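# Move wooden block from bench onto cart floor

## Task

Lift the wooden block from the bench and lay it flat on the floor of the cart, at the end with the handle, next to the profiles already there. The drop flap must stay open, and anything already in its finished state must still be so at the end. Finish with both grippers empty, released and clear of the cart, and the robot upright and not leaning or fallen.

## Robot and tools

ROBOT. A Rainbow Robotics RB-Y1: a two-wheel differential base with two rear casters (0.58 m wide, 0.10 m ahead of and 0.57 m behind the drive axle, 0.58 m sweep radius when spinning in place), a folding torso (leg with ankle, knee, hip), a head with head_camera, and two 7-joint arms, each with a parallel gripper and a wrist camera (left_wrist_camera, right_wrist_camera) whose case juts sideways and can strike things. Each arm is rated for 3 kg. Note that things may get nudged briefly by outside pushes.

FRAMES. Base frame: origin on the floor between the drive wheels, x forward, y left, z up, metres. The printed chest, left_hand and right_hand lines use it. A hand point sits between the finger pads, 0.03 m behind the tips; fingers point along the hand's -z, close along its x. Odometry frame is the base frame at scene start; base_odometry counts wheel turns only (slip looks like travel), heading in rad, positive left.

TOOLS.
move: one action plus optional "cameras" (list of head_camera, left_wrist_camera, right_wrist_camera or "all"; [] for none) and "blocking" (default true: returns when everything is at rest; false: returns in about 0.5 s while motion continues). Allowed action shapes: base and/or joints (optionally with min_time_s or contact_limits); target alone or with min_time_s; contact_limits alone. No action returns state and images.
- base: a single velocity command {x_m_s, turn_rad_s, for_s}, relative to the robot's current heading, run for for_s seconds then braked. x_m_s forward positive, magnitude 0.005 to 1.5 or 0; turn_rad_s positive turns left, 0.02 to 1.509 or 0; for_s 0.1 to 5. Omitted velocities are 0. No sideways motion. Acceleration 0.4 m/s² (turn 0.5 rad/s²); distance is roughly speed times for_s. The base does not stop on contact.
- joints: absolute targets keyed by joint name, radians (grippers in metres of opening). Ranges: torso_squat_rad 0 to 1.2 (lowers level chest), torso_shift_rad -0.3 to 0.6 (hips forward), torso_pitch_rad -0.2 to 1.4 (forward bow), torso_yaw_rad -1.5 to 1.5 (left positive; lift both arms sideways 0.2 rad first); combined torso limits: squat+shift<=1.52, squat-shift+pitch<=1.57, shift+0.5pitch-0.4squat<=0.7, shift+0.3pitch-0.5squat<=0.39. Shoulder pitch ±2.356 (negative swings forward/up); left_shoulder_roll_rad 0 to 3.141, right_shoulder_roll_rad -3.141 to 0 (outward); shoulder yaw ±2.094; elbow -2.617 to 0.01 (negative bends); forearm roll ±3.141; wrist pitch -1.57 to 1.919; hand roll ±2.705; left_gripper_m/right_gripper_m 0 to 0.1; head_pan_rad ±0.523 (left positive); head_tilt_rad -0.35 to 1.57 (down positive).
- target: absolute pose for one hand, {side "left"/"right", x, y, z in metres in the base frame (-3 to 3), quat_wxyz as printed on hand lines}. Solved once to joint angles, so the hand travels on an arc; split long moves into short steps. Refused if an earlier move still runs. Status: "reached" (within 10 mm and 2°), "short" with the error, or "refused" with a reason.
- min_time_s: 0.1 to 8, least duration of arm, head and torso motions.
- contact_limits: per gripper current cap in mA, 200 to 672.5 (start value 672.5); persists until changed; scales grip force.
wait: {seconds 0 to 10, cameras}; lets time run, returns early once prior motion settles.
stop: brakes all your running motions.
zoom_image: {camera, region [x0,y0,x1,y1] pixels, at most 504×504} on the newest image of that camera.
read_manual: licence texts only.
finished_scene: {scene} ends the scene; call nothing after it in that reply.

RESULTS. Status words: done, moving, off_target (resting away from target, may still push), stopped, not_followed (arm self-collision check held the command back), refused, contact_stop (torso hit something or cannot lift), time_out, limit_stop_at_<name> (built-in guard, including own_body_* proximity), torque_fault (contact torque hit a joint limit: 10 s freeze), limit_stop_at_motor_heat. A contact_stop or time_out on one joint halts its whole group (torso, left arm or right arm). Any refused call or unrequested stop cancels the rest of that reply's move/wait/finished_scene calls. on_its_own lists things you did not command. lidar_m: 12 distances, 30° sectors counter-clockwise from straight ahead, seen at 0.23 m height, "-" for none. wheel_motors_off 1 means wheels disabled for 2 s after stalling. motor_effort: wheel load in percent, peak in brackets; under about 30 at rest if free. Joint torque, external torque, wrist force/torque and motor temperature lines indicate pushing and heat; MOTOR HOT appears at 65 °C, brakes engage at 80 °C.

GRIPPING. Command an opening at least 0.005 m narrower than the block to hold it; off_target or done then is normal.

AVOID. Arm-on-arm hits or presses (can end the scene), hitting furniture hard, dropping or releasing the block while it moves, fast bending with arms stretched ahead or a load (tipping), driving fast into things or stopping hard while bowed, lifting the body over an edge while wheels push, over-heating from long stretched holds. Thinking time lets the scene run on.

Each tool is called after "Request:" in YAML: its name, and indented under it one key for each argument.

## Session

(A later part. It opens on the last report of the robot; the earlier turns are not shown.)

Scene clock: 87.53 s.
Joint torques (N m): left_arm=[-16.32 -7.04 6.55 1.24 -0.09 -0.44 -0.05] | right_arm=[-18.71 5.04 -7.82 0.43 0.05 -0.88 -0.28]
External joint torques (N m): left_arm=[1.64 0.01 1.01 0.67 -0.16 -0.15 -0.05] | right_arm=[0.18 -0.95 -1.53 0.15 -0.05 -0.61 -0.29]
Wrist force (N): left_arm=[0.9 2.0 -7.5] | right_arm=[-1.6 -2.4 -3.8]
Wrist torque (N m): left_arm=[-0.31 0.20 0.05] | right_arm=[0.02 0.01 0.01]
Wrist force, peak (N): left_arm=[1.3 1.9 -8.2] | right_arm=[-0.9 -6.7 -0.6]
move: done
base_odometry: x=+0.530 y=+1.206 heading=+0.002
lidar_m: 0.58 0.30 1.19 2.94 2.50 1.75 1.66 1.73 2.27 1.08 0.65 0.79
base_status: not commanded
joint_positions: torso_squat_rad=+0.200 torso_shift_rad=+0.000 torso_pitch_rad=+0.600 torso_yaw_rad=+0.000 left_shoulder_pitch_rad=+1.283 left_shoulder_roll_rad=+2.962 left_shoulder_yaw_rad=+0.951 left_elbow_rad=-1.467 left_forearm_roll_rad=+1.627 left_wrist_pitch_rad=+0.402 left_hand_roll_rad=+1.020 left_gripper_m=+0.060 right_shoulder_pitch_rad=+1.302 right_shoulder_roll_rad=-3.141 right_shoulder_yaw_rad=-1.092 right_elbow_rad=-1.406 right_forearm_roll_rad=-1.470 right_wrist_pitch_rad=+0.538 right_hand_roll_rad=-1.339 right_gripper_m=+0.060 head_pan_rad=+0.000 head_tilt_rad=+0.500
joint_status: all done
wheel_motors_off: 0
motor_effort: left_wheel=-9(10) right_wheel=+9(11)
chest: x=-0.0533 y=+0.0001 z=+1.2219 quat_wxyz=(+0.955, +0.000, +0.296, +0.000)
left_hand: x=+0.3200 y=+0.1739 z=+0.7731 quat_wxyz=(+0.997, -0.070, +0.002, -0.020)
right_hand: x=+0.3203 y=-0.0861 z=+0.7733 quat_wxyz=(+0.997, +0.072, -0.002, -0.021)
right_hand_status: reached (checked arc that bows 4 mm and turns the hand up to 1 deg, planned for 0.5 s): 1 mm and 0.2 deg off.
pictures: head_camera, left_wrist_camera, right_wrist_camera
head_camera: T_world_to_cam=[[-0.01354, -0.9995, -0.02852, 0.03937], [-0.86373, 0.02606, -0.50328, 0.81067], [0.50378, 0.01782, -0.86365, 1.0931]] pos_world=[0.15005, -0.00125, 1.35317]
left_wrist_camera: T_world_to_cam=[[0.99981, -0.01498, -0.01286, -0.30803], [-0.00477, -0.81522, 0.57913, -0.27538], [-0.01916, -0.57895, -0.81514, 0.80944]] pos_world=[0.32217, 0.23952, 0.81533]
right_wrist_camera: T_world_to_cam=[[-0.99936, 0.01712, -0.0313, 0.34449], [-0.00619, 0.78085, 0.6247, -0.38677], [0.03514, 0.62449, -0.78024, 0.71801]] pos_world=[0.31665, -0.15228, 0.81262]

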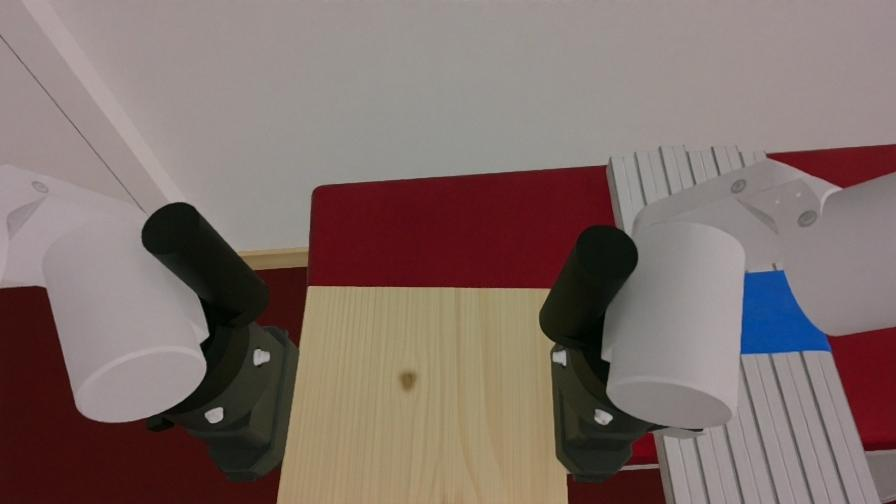

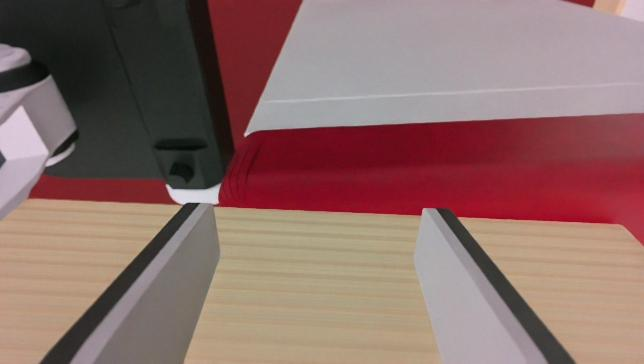

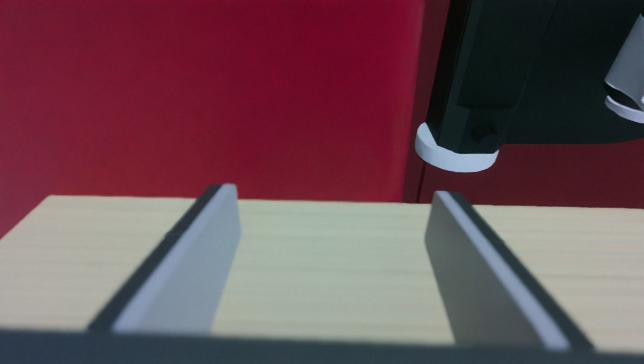

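Request:
move:
  target: {"side":"right","x":0.32,"y":-0.12,"z":0.79,"quat_wxyz":[0.9974,0.07,-0.0014,-0.02]}

Request:
move:
  target: {"side":"right","x":0.32,"y":-0.2,"z":0.95,"quat_wxyz":[0.9974,0.07,-0.0014,-0.02]}

Request:
move:
  target: {"side":"left","x":0.32,"y":0.21,"z":0.79,"quat_wxyz":[0.9974,-0.07,0.0014,-0.02]}

Request:
move:
  target: {"side":"left","x":0.32,"y":0.22,"z":0.95,"quat_wxyz":[0.9974,-0.07,0.0014,-0.02]}

Request:
move:
  base: {"turn_rad_s":-0.6,"for_s":0.548}

Request:
move:
  base: {"x_m_s":-0.3,"for_s":1.0}

Request:
move:
  base: {"turn_rad_s":0.6,"for_s":0.469}

Request:
move:
  joints: {"torso_squat_rad":0.3,"torso_shift_rad":0.25,"torso_pitch_rad":0.8,"left_shoulder_pitch_rad":-0.6,"left_shoulder_roll_rad":0.7,"left_shoulder_yaw_rad":0,"left_elbow_rad":-1.3,"left_forearm_roll_rad":0,"left_wrist_pitch_rad":1.0,"left_hand_roll_rad":0,"right_shoulder_pitch_rad":-0.6,"right_shoulder_roll_rad":-0.7,"right_shoulder_yaw_rad":0,"right_elbow_rad":-1.3,"right_forearm_roll_rad":0,"right_wrist_pitch_rad":1.0,"right_hand_roll_rad":0,"head_tilt_rad":0.4}
  min_time_s: 4
  cameras: ["head_camera"]

Scene clock: 109.70 s.
Joint torques (N m): left_arm=[-16.07 -7.17 6.63 1.11 -0.07 -0.3 -0.1] | right_arm=[-20.78 6.92 -5.44 -0.15 0.16 -0.42 0]
External joint torques (N m): left_arm=[1.89 -0.12 1.1 0.54 -0.14 0 -0.1] | right_arm=[-2.36 0.43 0.88 -0.35 0.07 -0.16 0]
Wrist force (N): left_arm=[1.0 2.1 -7.9] | right_arm=[-1.2 -0.3 -5.0]
Wrist torque (N m): left_arm=[-0.36 0.24 0.08] | right_arm=[-0.03 -0.03 -0.10]
Wrist force, peak (N): left_arm=[1.2 2.2 -8.5] | right_arm=[-1.7 -1.9 -5.6]
move: done
base_odometry: x=+0.530 y=+1.206 heading=+0.002
lidar_m: 0.58 0.30 1.20 2.94 2.50 1.76 1.66 1.71 2.27 1.08 0.64 0.80
base_status: not commanded
joint_positions: torso_squat_rad=+0.200 torso_shift_rad=+0.000 torso_pitch_rad=+0.600 torso_yaw_rad=+0.000 left_shoulder_pitch_rad=+1.283 left_shoulder_roll_rad=+2.962 left_shoulder_yaw_rad=+0.951 left_elbow_rad=-1.467 left_forearm_roll_rad=+1.627 left_wrist_pitch_rad=+0.402 left_hand_roll_rad=+1.020 left_gripper_m=+0.060 right_shoulder_pitch_rad=+1.271 right_shoulder_roll_rad=-3.019 right_shoulder_yaw_rad=-1.070 right_elbow_rad=-1.516 right_forearm_roll_rad=-1.458 right_wrist_pitch_rad=+0.528 right_hand_roll_rad=-1.316 right_gripper_m=+0.060 head_pan_rad=+0.000 head_tilt_rad=+0.500
joint_status: all done
wheel_motors_off: 0
motor_effort: left_wheel=-8(9) right_wheel=+8(10)
chest: x=-0.0533 y=+0.0000 z=+1.2219 quat_wxyz=(+0.955, +0.000, +0.296, +0.000)
left_hand: x=+0.3201 y=+0.1739 z=+0.7731 quat_wxyz=(+0.997, -0.070, +0.002, -0.020)
right_hand: x=+0.3199 y=-0.1200 z=+0.7898 quat_wxyz=(+0.997, +0.070, -0.001, -0.020)
right_hand_status: reached (checked arc that bows 1 mm and turns the hand up to 0 deg, planned for 0.4 s): 0 mm and 0.1 deg off.
pictures: none

Scene clock: 110.87 s.
Joint torques (N m): left_arm=[-15.9 -7.13 6.48 0.94 -0.12 -0.42 0.04] | right_arm=[-16.55 4.64 -7.15 0.62 0.15 -0.36 -0.04]
External joint torques (N m): left_arm=[2.06 -0.08 0.94 0.38 -0.19 -0.12 0.04] | right_arm=[-1.16 0.31 0.7 -0.26 0.07 -0.12 -0.04]
Wrist force (N): left_arm=[1.0 1.3 -6.9] | right_arm=[-0.9 0.2 -5.2]
Wrist torque (N m): left_arm=[-0.20 0.23 0.05] | right_arm=[-0.05 0.01 -0.07]
Wrist force, peak (N): left_arm=[1.1 1.8 -8.1] | right_arm=[-1.6 0.4 -6.2]
move: done
base_odometry: x=+0.530 y=+1.206 heading=+0.002
lidar_m: 0.59 0.30 1.20 2.94 2.49 1.75 1.66 1.73 2.26 1.09 0.65 0.80
base_status: not commanded
joint_positions: torso_squat_rad=+0.200 torso_shift_rad=+0.000 torso_pitch_rad=+0.600 torso_yaw_rad=+0.000 left_shoulder_pitch_rad=+1.283 left_shoulder_roll_rad=+2.962 left_shoulder_yaw_rad=+0.951 left_elbow_rad=-1.467 left_forearm_roll_rad=+1.627 left_wrist_pitch_rad=+0.402 left_hand_roll_rad=+1.020 left_gripper_m=+0.060 right_shoulder_pitch_rad=+0.921 right_shoulder_roll_rad=-2.477 right_shoulder_yaw_rad=-1.070 right_elbow_rad=-1.976 right_forearm_roll_rad=-1.658 right_wrist_pitch_rad=+0.765 right_hand_roll_rad=-1.084 right_gripper_m=+0.060 head_pan_rad=+0.000 head_tilt_rad=+0.500
joint_status: all done
wheel_motors_off: 0
motor_effort: left_wheel=-8(10) right_wheel=+9(11)
chest: x=-0.0533 y=+0.0000 z=+1.2219 quat_wxyz=(+0.955, +0.000, +0.295, +0.000)
left_hand: x=+0.3201 y=+0.1739 z=+0.7731 quat_wxyz=(+0.997, -0.070, +0.002, -0.020)
right_hand: x=+0.3200 y=-0.2001 z=+0.9500 quat_wxyz=(+0.997, +0.070, -0.001, -0.020)
right_hand_status: reached (checked arc that bows 21 mm and turns the hand up to 2 deg, planned for 0.9 s): 0 mm and 0.0 deg off.
pictures: none

Scene clock: 111.63 s.
Joint torques (N m): left_arm=[-15.64 -7 6.26 0.21 0.18 -0.62 -0.06] | right_arm=[-16.9 4.88 -7.26 0.71 0.01 -0.16 -0.13]
External joint torques (N m): left_arm=[1.63 0.4 0.73 -0.41 0.11 -0.34 -0.06] | right_arm=[-1.51 0.55 0.59 -0.16 -0.08 0.08 -0.13]
Wrist force (N): left_arm=[0.4 2.7 -7.2] | right_arm=[-1.1 0.1 -4.6]
Wrist torque (N m): left_arm=[-0.41 0.11 0.19] | right_arm=[-0.05 -0.01 -0.08]
Wrist force, peak (N): left_arm=[-0.8 3.0 -8.8] | right_arm=[-1.2 0.2 -5.4]
move: done
base_odometry: x=+0.530 y=+1.206 heading=+0.002
lidar_m: 0.58 0.30 1.19 2.92 2.51 1.76 1.65 1.71 2.27 1.09 0.64 0.79
base_status: not commanded
joint_positions: torso_squat_rad=+0.200 torso_shift_rad=+0.000 torso_pitch_rad=+0.600 torso_yaw_rad=+0.000 left_shoulder_pitch_rad=+1.263 left_shoulder_roll_rad=+2.839 left_shoulder_yaw_rad=+0.940 left_elbow_rad=-1.535 left_forearm_roll_rad=+1.660 left_wrist_pitch_rad=+0.400 left_hand_roll_rad=+0.921 left_gripper_m=+0.060 right_shoulder_pitch_rad=+0.921 right_shoulder_roll_rad=-2.477 right_shoulder_yaw_rad=-1.070 right_elbow_rad=-1.976 right_forearm_roll_rad=-1.658 right_wrist_pitch_rad=+0.765 right_hand_roll_rad=-1.084 right_gripper_m=+0.060 head_pan_rad=+0.000 head_tilt_rad=+0.500
joint_status: all done
wheel_motors_off: 0
motor_effort: left_wheel=-8(10) right_wheel=+10(11)
chest: x=-0.0533 y=+0.0001 z=+1.2219 quat_wxyz=(+0.955, +0.000, +0.295, +0.000)
left_hand: x=+0.3201 y=+0.2101 z=+0.7900 quat_wxyz=(+0.997, -0.070, +0.001, -0.020)
left_hand_status: reached (checked arc that bows 2 mm and turns the hand up to 1 deg, planned for 0.4 s): 0 mm and 0.1 deg off.
right_hand: x=+0.3200 y=-0.1999 z=+0.9500 quat_wxyz=(+0.997, +0.070, -0.001, -0.020)
pictures: none

Scene clock: 112.70 s.
Joint torques (N m): left_arm=[-12.82 -3.09 9.26 0.89 0.21 -0.62 -0.18] | right_arm=[-16.67 5.08 -7.57 0.96 -0.02 -0.18 -0.17]
External joint torques (N m): left_arm=[2.52 0.55 1.35 -0.18 0.08 -0.34 -0.17] | right_arm=[-1.28 0.76 0.27 0.09 -0.11 0.06 -0.17]
Wrist force (N): left_arm=[1.7 2.4 -7.7] | right_arm=[-0.5 0.1 -5.0]
Wrist torque (N m): left_arm=[-0.39 0.29 0.13] | right_arm=[-0.04 0.06 -0.07]
Wrist force, peak (N): left_arm=[0.7 2.0 -8.7] | right_arm=[-1.0 0.2 -5.4]
move: done
base_odometry: x=+0.530 y=+1.206 heading=+0.002
lidar_m: 0.59 0.29 1.21 2.94 2.51 1.75 1.66 1.72 2.28 1.08 0.65 0.79
base_status: not commanded
joint_positions: torso_squat_rad=+0.200 torso_shift_rad=+0.000 torso_pitch_rad=+0.600 torso_yaw_rad=+0.000 left_shoulder_pitch_rad=+0.856 left_shoulder_roll_rad=+2.454 left_shoulder_yaw_rad=+0.963 left_elbow_rad=-1.957 left_forearm_roll_rad=+1.736 left_wrist_pitch_rad=+0.724 left_hand_roll_rad=+0.901 left_gripper_m=+0.060 right_shoulder_pitch_rad=+0.921 right_shoulder_roll_rad=-2.477 right_shoulder_yaw_rad=-1.069 right_elbow_rad=-1.976 right_forearm_roll_rad=-1.658 right_wrist_pitch_rad=+0.765 right_hand_roll_rad=-1.084 right_gripper_m=+0.060 head_pan_rad=+0.000 head_tilt_rad=+0.500
joint_status: all done
wheel_motors_off: 0
motor_effort: left_wheel=-7(9) right_wheel=+9(11)
chest: x=-0.0533 y=+0.0001 z=+1.2219 quat_wxyz=(+0.955, +0.000, +0.295, +0.000)
left_hand: x=+0.3202 y=+0.2196 z=+0.9494 quat_wxyz=(+0.997, -0.070, +0.001, -0.020)
left_hand_status: reached (checked arc that bows 14 mm and turns the hand up to 2 deg, planned for 0.7 s): 1 mm and 0.0 deg off.
right_hand: x=+0.3200 y=-0.1999 z=+0.9500 quat_wxyz=(+0.997, +0.070, -0.001, -0.020)
pictures: none

Scene clock: 114.10 s.
Joint torques (N m): left_arm=[-13.29 -3.24 8.92 0.82 0.25 -0.61 -0.19] | right_arm=[-16.69 5.11 -7.37 0.94 0.05 -0.22 -0.28]
External joint torques (N m): left_arm=[2.06 0.4 1.01 -0.25 0.12 -0.32 -0.19] | right_arm=[-1.3 0.78 0.48 0.07 -0.04 0.02 -0.28]
Wrist force (N): left_arm=[0.2 2.6 -7.8] | right_arm=[-1.1 0.0 -5.0]
Wrist torque (N m): left_arm=[-0.43 0.12 0.17] | right_arm=[-0.02 -0.02 -0.11]
Wrist force, peak (N): left_arm=[1.3 2.4 -8.3] | right_arm=[-0.8 -0.2 -5.4]
move: done
base_odometry: x=+0.530 y=+1.206 heading=-0.140
lidar_m: 0.90 0.31 1.07 2.05 3.00 1.85 1.66 1.68 2.03 1.26 0.64 0.71
base_status: done (sent for 0.53 of 0.53 s)
joint_positions: torso_squat_rad=+0.200 torso_shift_rad=+0.000 torso_pitch_rad=+0.600 torso_yaw_rad=+0.000 left_shoulder_pitch_rad=+0.856 left_shoulder_roll_rad=+2.454 left_shoulder_yaw_rad=+0.963 left_elbow_rad=-1.957 left_forearm_roll_rad=+1.736 left_wrist_pitch_rad=+0.724 left_hand_roll_rad=+0.901 left_gripper_m=+0.060 right_shoulder_pitch_rad=+0.921 right_shoulder_roll_rad=-2.477 right_shoulder_yaw_rad=-1.069 right_elbow_rad=-1.976 right_forearm_roll_rad=-1.658 right_wrist_pitch_rad=+0.765 right_hand_roll_rad=-1.084 right_gripper_m=+0.060 head_pan_rad=+0.000 head_tilt_rad=+0.500
joint_status: not commanded
wheel_motors_off: 0
motor_effort: left_wheel=+0(41) right_wheel=-16(45)
chest: x=-0.0533 y=+0.0001 z=+1.2219 quat_wxyz=(+0.955, +0.000, +0.295, +0.000)
left_hand: x=+0.3202 y=+0.2196 z=+0.9494 quat_wxyz=(+0.997, -0.070, +0.001, -0.020)
right_hand: x=+0.3200 y=-0.2000 z=+0.9500 quat_wxyz=(+0.997, +0.070, -0.001, -0.020)
pictures: none

Scene clock: 116.20 s.
Joint torques (N m): left_arm=[-13.25 -3.48 9.04 0.92 0.12 -0.59 -0.16] | right_arm=[-16.91 5.46 -7.17 1.02 -0.13 -0.25 -0.15]
External joint torques (N m): left_arm=[2.1 0.16 1.13 -0.14 -0.01 -0.31 -0.16] | right_arm=[-1.52 1.13 0.68 0.15 -0.22 -0.01 -0.15]
Wrist force (N): left_arm=[0.9 2.8 -7.7] | right_arm=[-0.9 0.0 -5.1]
Wrist torque (N m): left_arm=[-0.42 0.19 0.19] | right_arm=[-0.05 0.00 -0.07]
Wrist force, peak (N): left_arm=[1.9 2.9 -8.0] | right_arm=[-1.5 0.3 -5.4]
move: done
base_odometry: x=+0.233 y=+1.248 heading=-0.141
lidar_m: 1.19 0.58 1.42 2.73 2.48 1.53 1.38 1.38 1.67 3.13 1.16 0.87
base_status: done (sent for 1 of 1 s)
joint_positions: torso_squat_rad=+0.200 torso_shift_rad=+0.000 torso_pitch_rad=+0.600 torso_yaw_rad=+0.000 left_shoulder_pitch_rad=+0.856 left_shoulder_roll_rad=+2.454 left_shoulder_yaw_rad=+0.963 left_elbow_rad=-1.957 left_forearm_roll_rad=+1.736 left_wrist_pitch_rad=+0.724 left_hand_roll_rad=+0.901 left_gripper_m=+0.060 right_shoulder_pitch_rad=+0.921 right_shoulder_roll_rad=-2.477 right_shoulder_yaw_rad=-1.069 right_elbow_rad=-1.976 right_forearm_roll_rad=-1.658 right_wrist_pitch_rad=+0.765 right_hand_roll_rad=-1.084 right_gripper_m=+0.060 head_pan_rad=+0.000 head_tilt_rad=+0.500
joint_status: not commanded
wheel_motors_off: 0
motor_effort: left_wheel=-7(28) right_wheel=+7(43)
chest: x=-0.0533 y=+0.0001 z=+1.2219 quat_wxyz=(+0.955, +0.000, +0.295, +0.000)
left_hand: x=+0.3201 y=+0.2196 z=+0.9494 quat_wxyz=(+0.997, -0.070, +0.001, -0.020)
right_hand: x=+0.3199 y=-0.1999 z=+0.9500 quat_wxyz=(+0.997, +0.070, -0.001, -0.020)
pictures: none

Scene clock: 117.50 s.
Joint torques (N m): left_arm=[-13.46 -3.66 8.9 0.97 0.13 -0.55 -0.16] | right_arm=[-16.69 5.15 -7.94 1.11 0.06 -0.21 -0.09]
External joint torques (N m): left_arm=[1.88 -0.01 1 -0.1 0 -0.27 -0.16] | right_arm=[-1.3 0.83 -0.09 0.23 -0.03 0.04 -0.09]
Wrist force (N): left_arm=[1.4 1.9 -7.0] | right_arm=[-0.8 0.3 -5.0]
Wrist torque (N m): left_arm=[-0.33 0.24 0.11] | right_arm=[-0.07 0.02 -0.07]
Wrist force, peak (N): left_arm=[0.6 2.4 -8.4] | right_arm=[-0.5 0.0 -5.3]
move: done
base_odometry: x=+0.233 y=+1.248 heading=-0.033
lidar_m: 0.57 1.22 1.54 3.53 2.14 1.46 1.36 1.41 1.80 2.16 1.16 0.86
base_status: done (sent for 0.47 of 0.47 s)
joint_positions: torso_squat_rad=+0.200 torso_shift_rad=+0.000 torso_pitch_rad=+0.600 torso_yaw_rad=+0.000 left_shoulder_pitch_rad=+0.856 left_shoulder_roll_rad=+2.454 left_shoulder_yaw_rad=+0.963 left_elbow_rad=-1.957 left_forearm_roll_rad=+1.736 left_wrist_pitch_rad=+0.724 left_hand_roll_rad=+0.901 left_gripper_m=+0.060 right_shoulder_pitch_rad=+0.921 right_shoulder_roll_rad=-2.477 right_shoulder_yaw_rad=-1.069 right_elbow_rad=-1.976 right_forearm_roll_rad=-1.658 right_wrist_pitch_rad=+0.765 right_hand_roll_rad=-1.084 right_gripper_m=+0.060 head_pan_rad=+0.000 head_tilt_rad=+0.500
joint_status: not commanded
wheel_motors_off: 0
motor_effort: left_wheel=-5(27) right_wheel=+22(38)
chest: x=-0.0533 y=+0.0001 z=+1.2219 quat_wxyz=(+0.955, +0.000, +0.295, +0.000)
left_hand: x=+0.3201 y=+0.2196 z=+0.9494 quat_wxyz=(+0.997, -0.070, +0.001, -0.020)
right_hand: x=+0.3199 y=-0.1999 z=+0.9500 quat_wxyz=(+0.997, +0.070, -0.001, -0.020)
pictures: none

Scene clock: 121.80 s.
Joint torques (N m): left_arm=[-5.06 10.95 5.53 -4.84 -1.17 -0.1 -0.2] | right_arm=[-6.1 -12.18 -4.36 -5.14 1.26 0.15 0.02]
External joint torques (N m): left_arm=[-0.24 -2.15 -0.21 1.02 -0.3 0.04 -0.21] | right_arm=[-1.8 0.96 1.1 0.3 0.23 0.25 0.02]
Wrist force (N): left_arm=[0.4 -1.4 -6.5] | right_arm=[-1.0 4.0 -3.8]
Wrist torque (N m): left_arm=[-0.21 0.11 0.20] | right_arm=[-0.25 -0.04 -0.11]
Wrist force, peak (N): left_arm=[0.7 2.3 -8.3] | right_arm=[-0.9 4.7 -4.5]
move: done
base_odometry: x=+0.233 y=+1.248 heading=-0.033
lidar_m: 0.58 1.22 1.55 3.53 2.14 1.46 1.36 1.40 1.83 2.15 1.15 0.87
base_status: not commanded
joint_positions: torso_squat_rad=+0.300 torso_shift_rad=+0.250 torso_pitch_rad=+0.800 torso_yaw_rad=+0.000 left_shoulder_pitch_rad=-0.600 left_shoulder_roll_rad=+0.700 left_shoulder_yaw_rad=+0.000 left_elbow_rad=-1.300 left_forearm_roll_rad=+0.000 left_wrist_pitch_rad=+1.000 left_hand_roll_rad=+0.000 left_gripper_m=+0.060 right_shoulder_pitch_rad=-0.600 right_shoulder_roll_rad=-0.700 right_shoulder_yaw_rad=+0.000 right_elbow_rad=-1.300 right_forearm_roll_rad=+0.000 right_wrist_pitch_rad=+1.000 right_hand_roll_rad=+0.000 right_gripper_m=+0.060 head_pan_rad=+0.000 head_tilt_rad=+0.400
joint_status: all done
wheel_motors_off: 0
motor_effort: left_wheel=-7(7) right_wheel=+22(24)
chest: x=+0.1594 y=+0.0001 z=+1.1440 quat_wxyz=(+0.921, +0.000, +0.389, +0.000)
left_hand: x=+0.4987 y=+0.5047 z=+0.6457 quat_wxyz=(+0.943, +0.279, -0.064, -0.171)
right_hand: x=+0.4984 y=-0.5047 z=+0.6456 quat_wxyz=(+0.943, -0.279, -0.064, +0.171)
head_camera: T_world_to_cam=[[-0.01632, -0.9995, -0.02703, 0.03857], [-0.90962, 0.02606, -0.41462, 0.86677], [0.41511, 0.01782, -0.9096, 0.96607]] pos_world=[0.38804, -0.00125, 1.23915]

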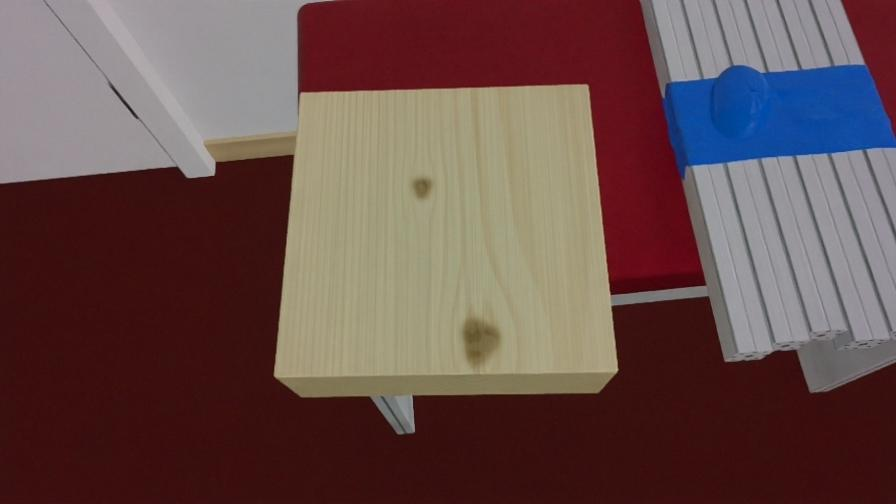

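Request:
move:
  target: {"side":"left","x":0.436,"y":0.21,"z":0.93,"quat_wxyz":[0.9976,-0.07,0,0]}

Request:
move:
  target: {"side":"right","x":0.436,"y":-0.21,"z":0.93,"quat_wxyz":[0.9976,0.07,0,0]}
  cameras: ["head_camera"]

Scene clock: 126.43 s.
Joint torques (N m): left_arm=[-6.71 7.59 8.21 -2.78 -0.15 -0.75 -0.22] | right_arm=[-5.11 -12.41 -4.62 -5.7 1.21 0.01 0.2]
External joint torques (N m): left_arm=[0.84 -2.28 1.62 0.44 -0.3 -0.44 -0.22] | right_arm=[-0.81 0.72 0.85 -0.26 0.18 0.11 0.2]
Wrist force (N): left_arm=[1.0 1.9 -6.9] | right_arm=[-0.7 4.9 -3.7]
Wrist torque (N m): left_arm=[-0.34 0.19 0.07] | right_arm=[-0.37 -0.01 -0.12]
Wrist force, peak (N): left_arm=[-0.4 0.2 -8.7] | right_arm=[-1.0 4.6 -4.5]
move: done
base_odometry: x=+0.233 y=+1.248 heading=-0.033
lidar_m: 0.57 1.22 1.54 3.55 2.14 1.46 1.37 1.40 1.81 2.15 1.15 0.87
base_status: not commanded
joint_positions: torso_squat_rad=+0.300 torso_shift_rad=+0.250 torso_pitch_rad=+0.800 torso_yaw_rad=+0.000 left_shoulder_pitch_rad=-0.830 left_shoulder_roll_rad=+1.104 left_shoulder_yaw_rad=+0.035 left_elbow_rad=-2.514 left_forearm_roll_rad=+1.297 left_wrist_pitch_rad=+1.919 left_hand_roll_rad=+1.131 left_gripper_m=+0.060 right_shoulder_pitch_rad=-0.600 right_shoulder_roll_rad=-0.700 right_shoulder_yaw_rad=+0.000 right_elbow_rad=-1.300 right_forearm_roll_rad=+0.000 right_wrist_pitch_rad=+1.000 right_hand_roll_rad=+0.000 right_gripper_m=+0.060 head_pan_rad=+0.000 head_tilt_rad=+0.400
joint_status: all done
wheel_motors_off: 0
motor_effort: left_wheel=-8(10) right_wheel=+19(21)
chest: x=+0.1594 y=+0.0001 z=+1.1440 quat_wxyz=(+0.921, +0.000, +0.389, +0.000)
left_hand: x=+0.4359 y=+0.2102 z=+0.9300 quat_wxyz=(+0.998, -0.070, +0.000, +0.000)
left_hand_status: reached (checked arc that bows 116 mm and turns the hand up to 50 deg, planned for 1.3 s): 0 mm and 0.0 deg off.
right_hand: x=+0.4984 y=-0.5046 z=+0.6455 quat_wxyz=(+0.943, -0.279, -0.064, +0.171)
pictures: none

Scene clock: 128.03 s.
Joint torques (N m): left_arm=[-7.07 8.04 8.06 -2.98 -0.06 -0.46 -0.25] | right_arm=[-8.81 -10.28 -7.69 -3.2 0.27 -0.3 0.31]
External joint torques (N m): left_arm=[0.48 -1.82 1.46 0.24 -0.21 -0.16 -0.25] | right_arm=[-1.51 0.07 -1.27 -0.06 0.19 -0.05 0.31]
Wrist force (N): left_arm=[0.2 0.7 -7.5] | right_arm=[-1.1 0.4 -5.1]
Wrist torque (N m): left_arm=[-0.19 0.15 0.04] | right_arm=[-0.10 -0.03 0.05]
Wrist force, peak (N): left_arm=[0.7 2.1 -8.2] | right_arm=[-1.7 -5.1 -6.4]
move: done
base_odometry: x=+0.233 y=+1.248 heading=-0.033
lidar_m: 0.58 1.22 1.56 3.54 2.14 1.46 1.36 1.41 1.81 2.15 1.14 0.86
base_status: not commanded
joint_positions: torso_squat_rad=+0.300 torso_shift_rad=+0.250 torso_pitch_rad=+0.800 torso_yaw_rad=+0.000 left_shoulder_pitch_rad=-0.830 left_shoulder_roll_rad=+1.104 left_shoulder_yaw_rad=+0.035 left_elbow_rad=-2.514 left_forearm_roll_rad=+1.297 left_wrist_pitch_rad=+1.919 left_hand_roll_rad=+1.131 left_gripper_m=+0.060 right_shoulder_pitch_rad=-0.829 right_shoulder_roll_rad=-1.104 right_shoulder_yaw_rad=-0.036 right_elbow_rad=-2.514 right_forearm_roll_rad=-1.297 right_wrist_pitch_rad=+1.919 right_hand_roll_rad=-1.131 right_gripper_m=+0.060 head_pan_rad=+0.000 head_tilt_rad=+0.400
joint_status: all done
wheel_motors_off: 0
motor_effort: left_wheel=-7(11) right_wheel=+16(25)
chest: x=+0.1594 y=+0.0001 z=+1.1440 quat_wxyz=(+0.921, +0.000, +0.389, +0.000)
left_hand: x=+0.4359 y=+0.2102 z=+0.9300 quat_wxyz=(+0.998, -0.070, +0.000, +0.000)
right_hand: x=+0.4358 y=-0.2101 z=+0.9299 quat_wxyz=(+0.998, +0.070, +0.000, +0.000)
right_hand_status: reached (checked arc that bows 116 mm and turns the hand up to 50 deg, planned for 1.3 s): 0 mm and 0.0 deg off.
head_camera: T_world_to_cam=[[-0.01632, -0.9995, -0.02702, 0.03857], [-0.90966, 0.02606, -0.41453, 0.86664], [0.41503, 0.01782, -0.90963, 0.96606]] pos_world=[0.38804, -0.00125, 1.23905]

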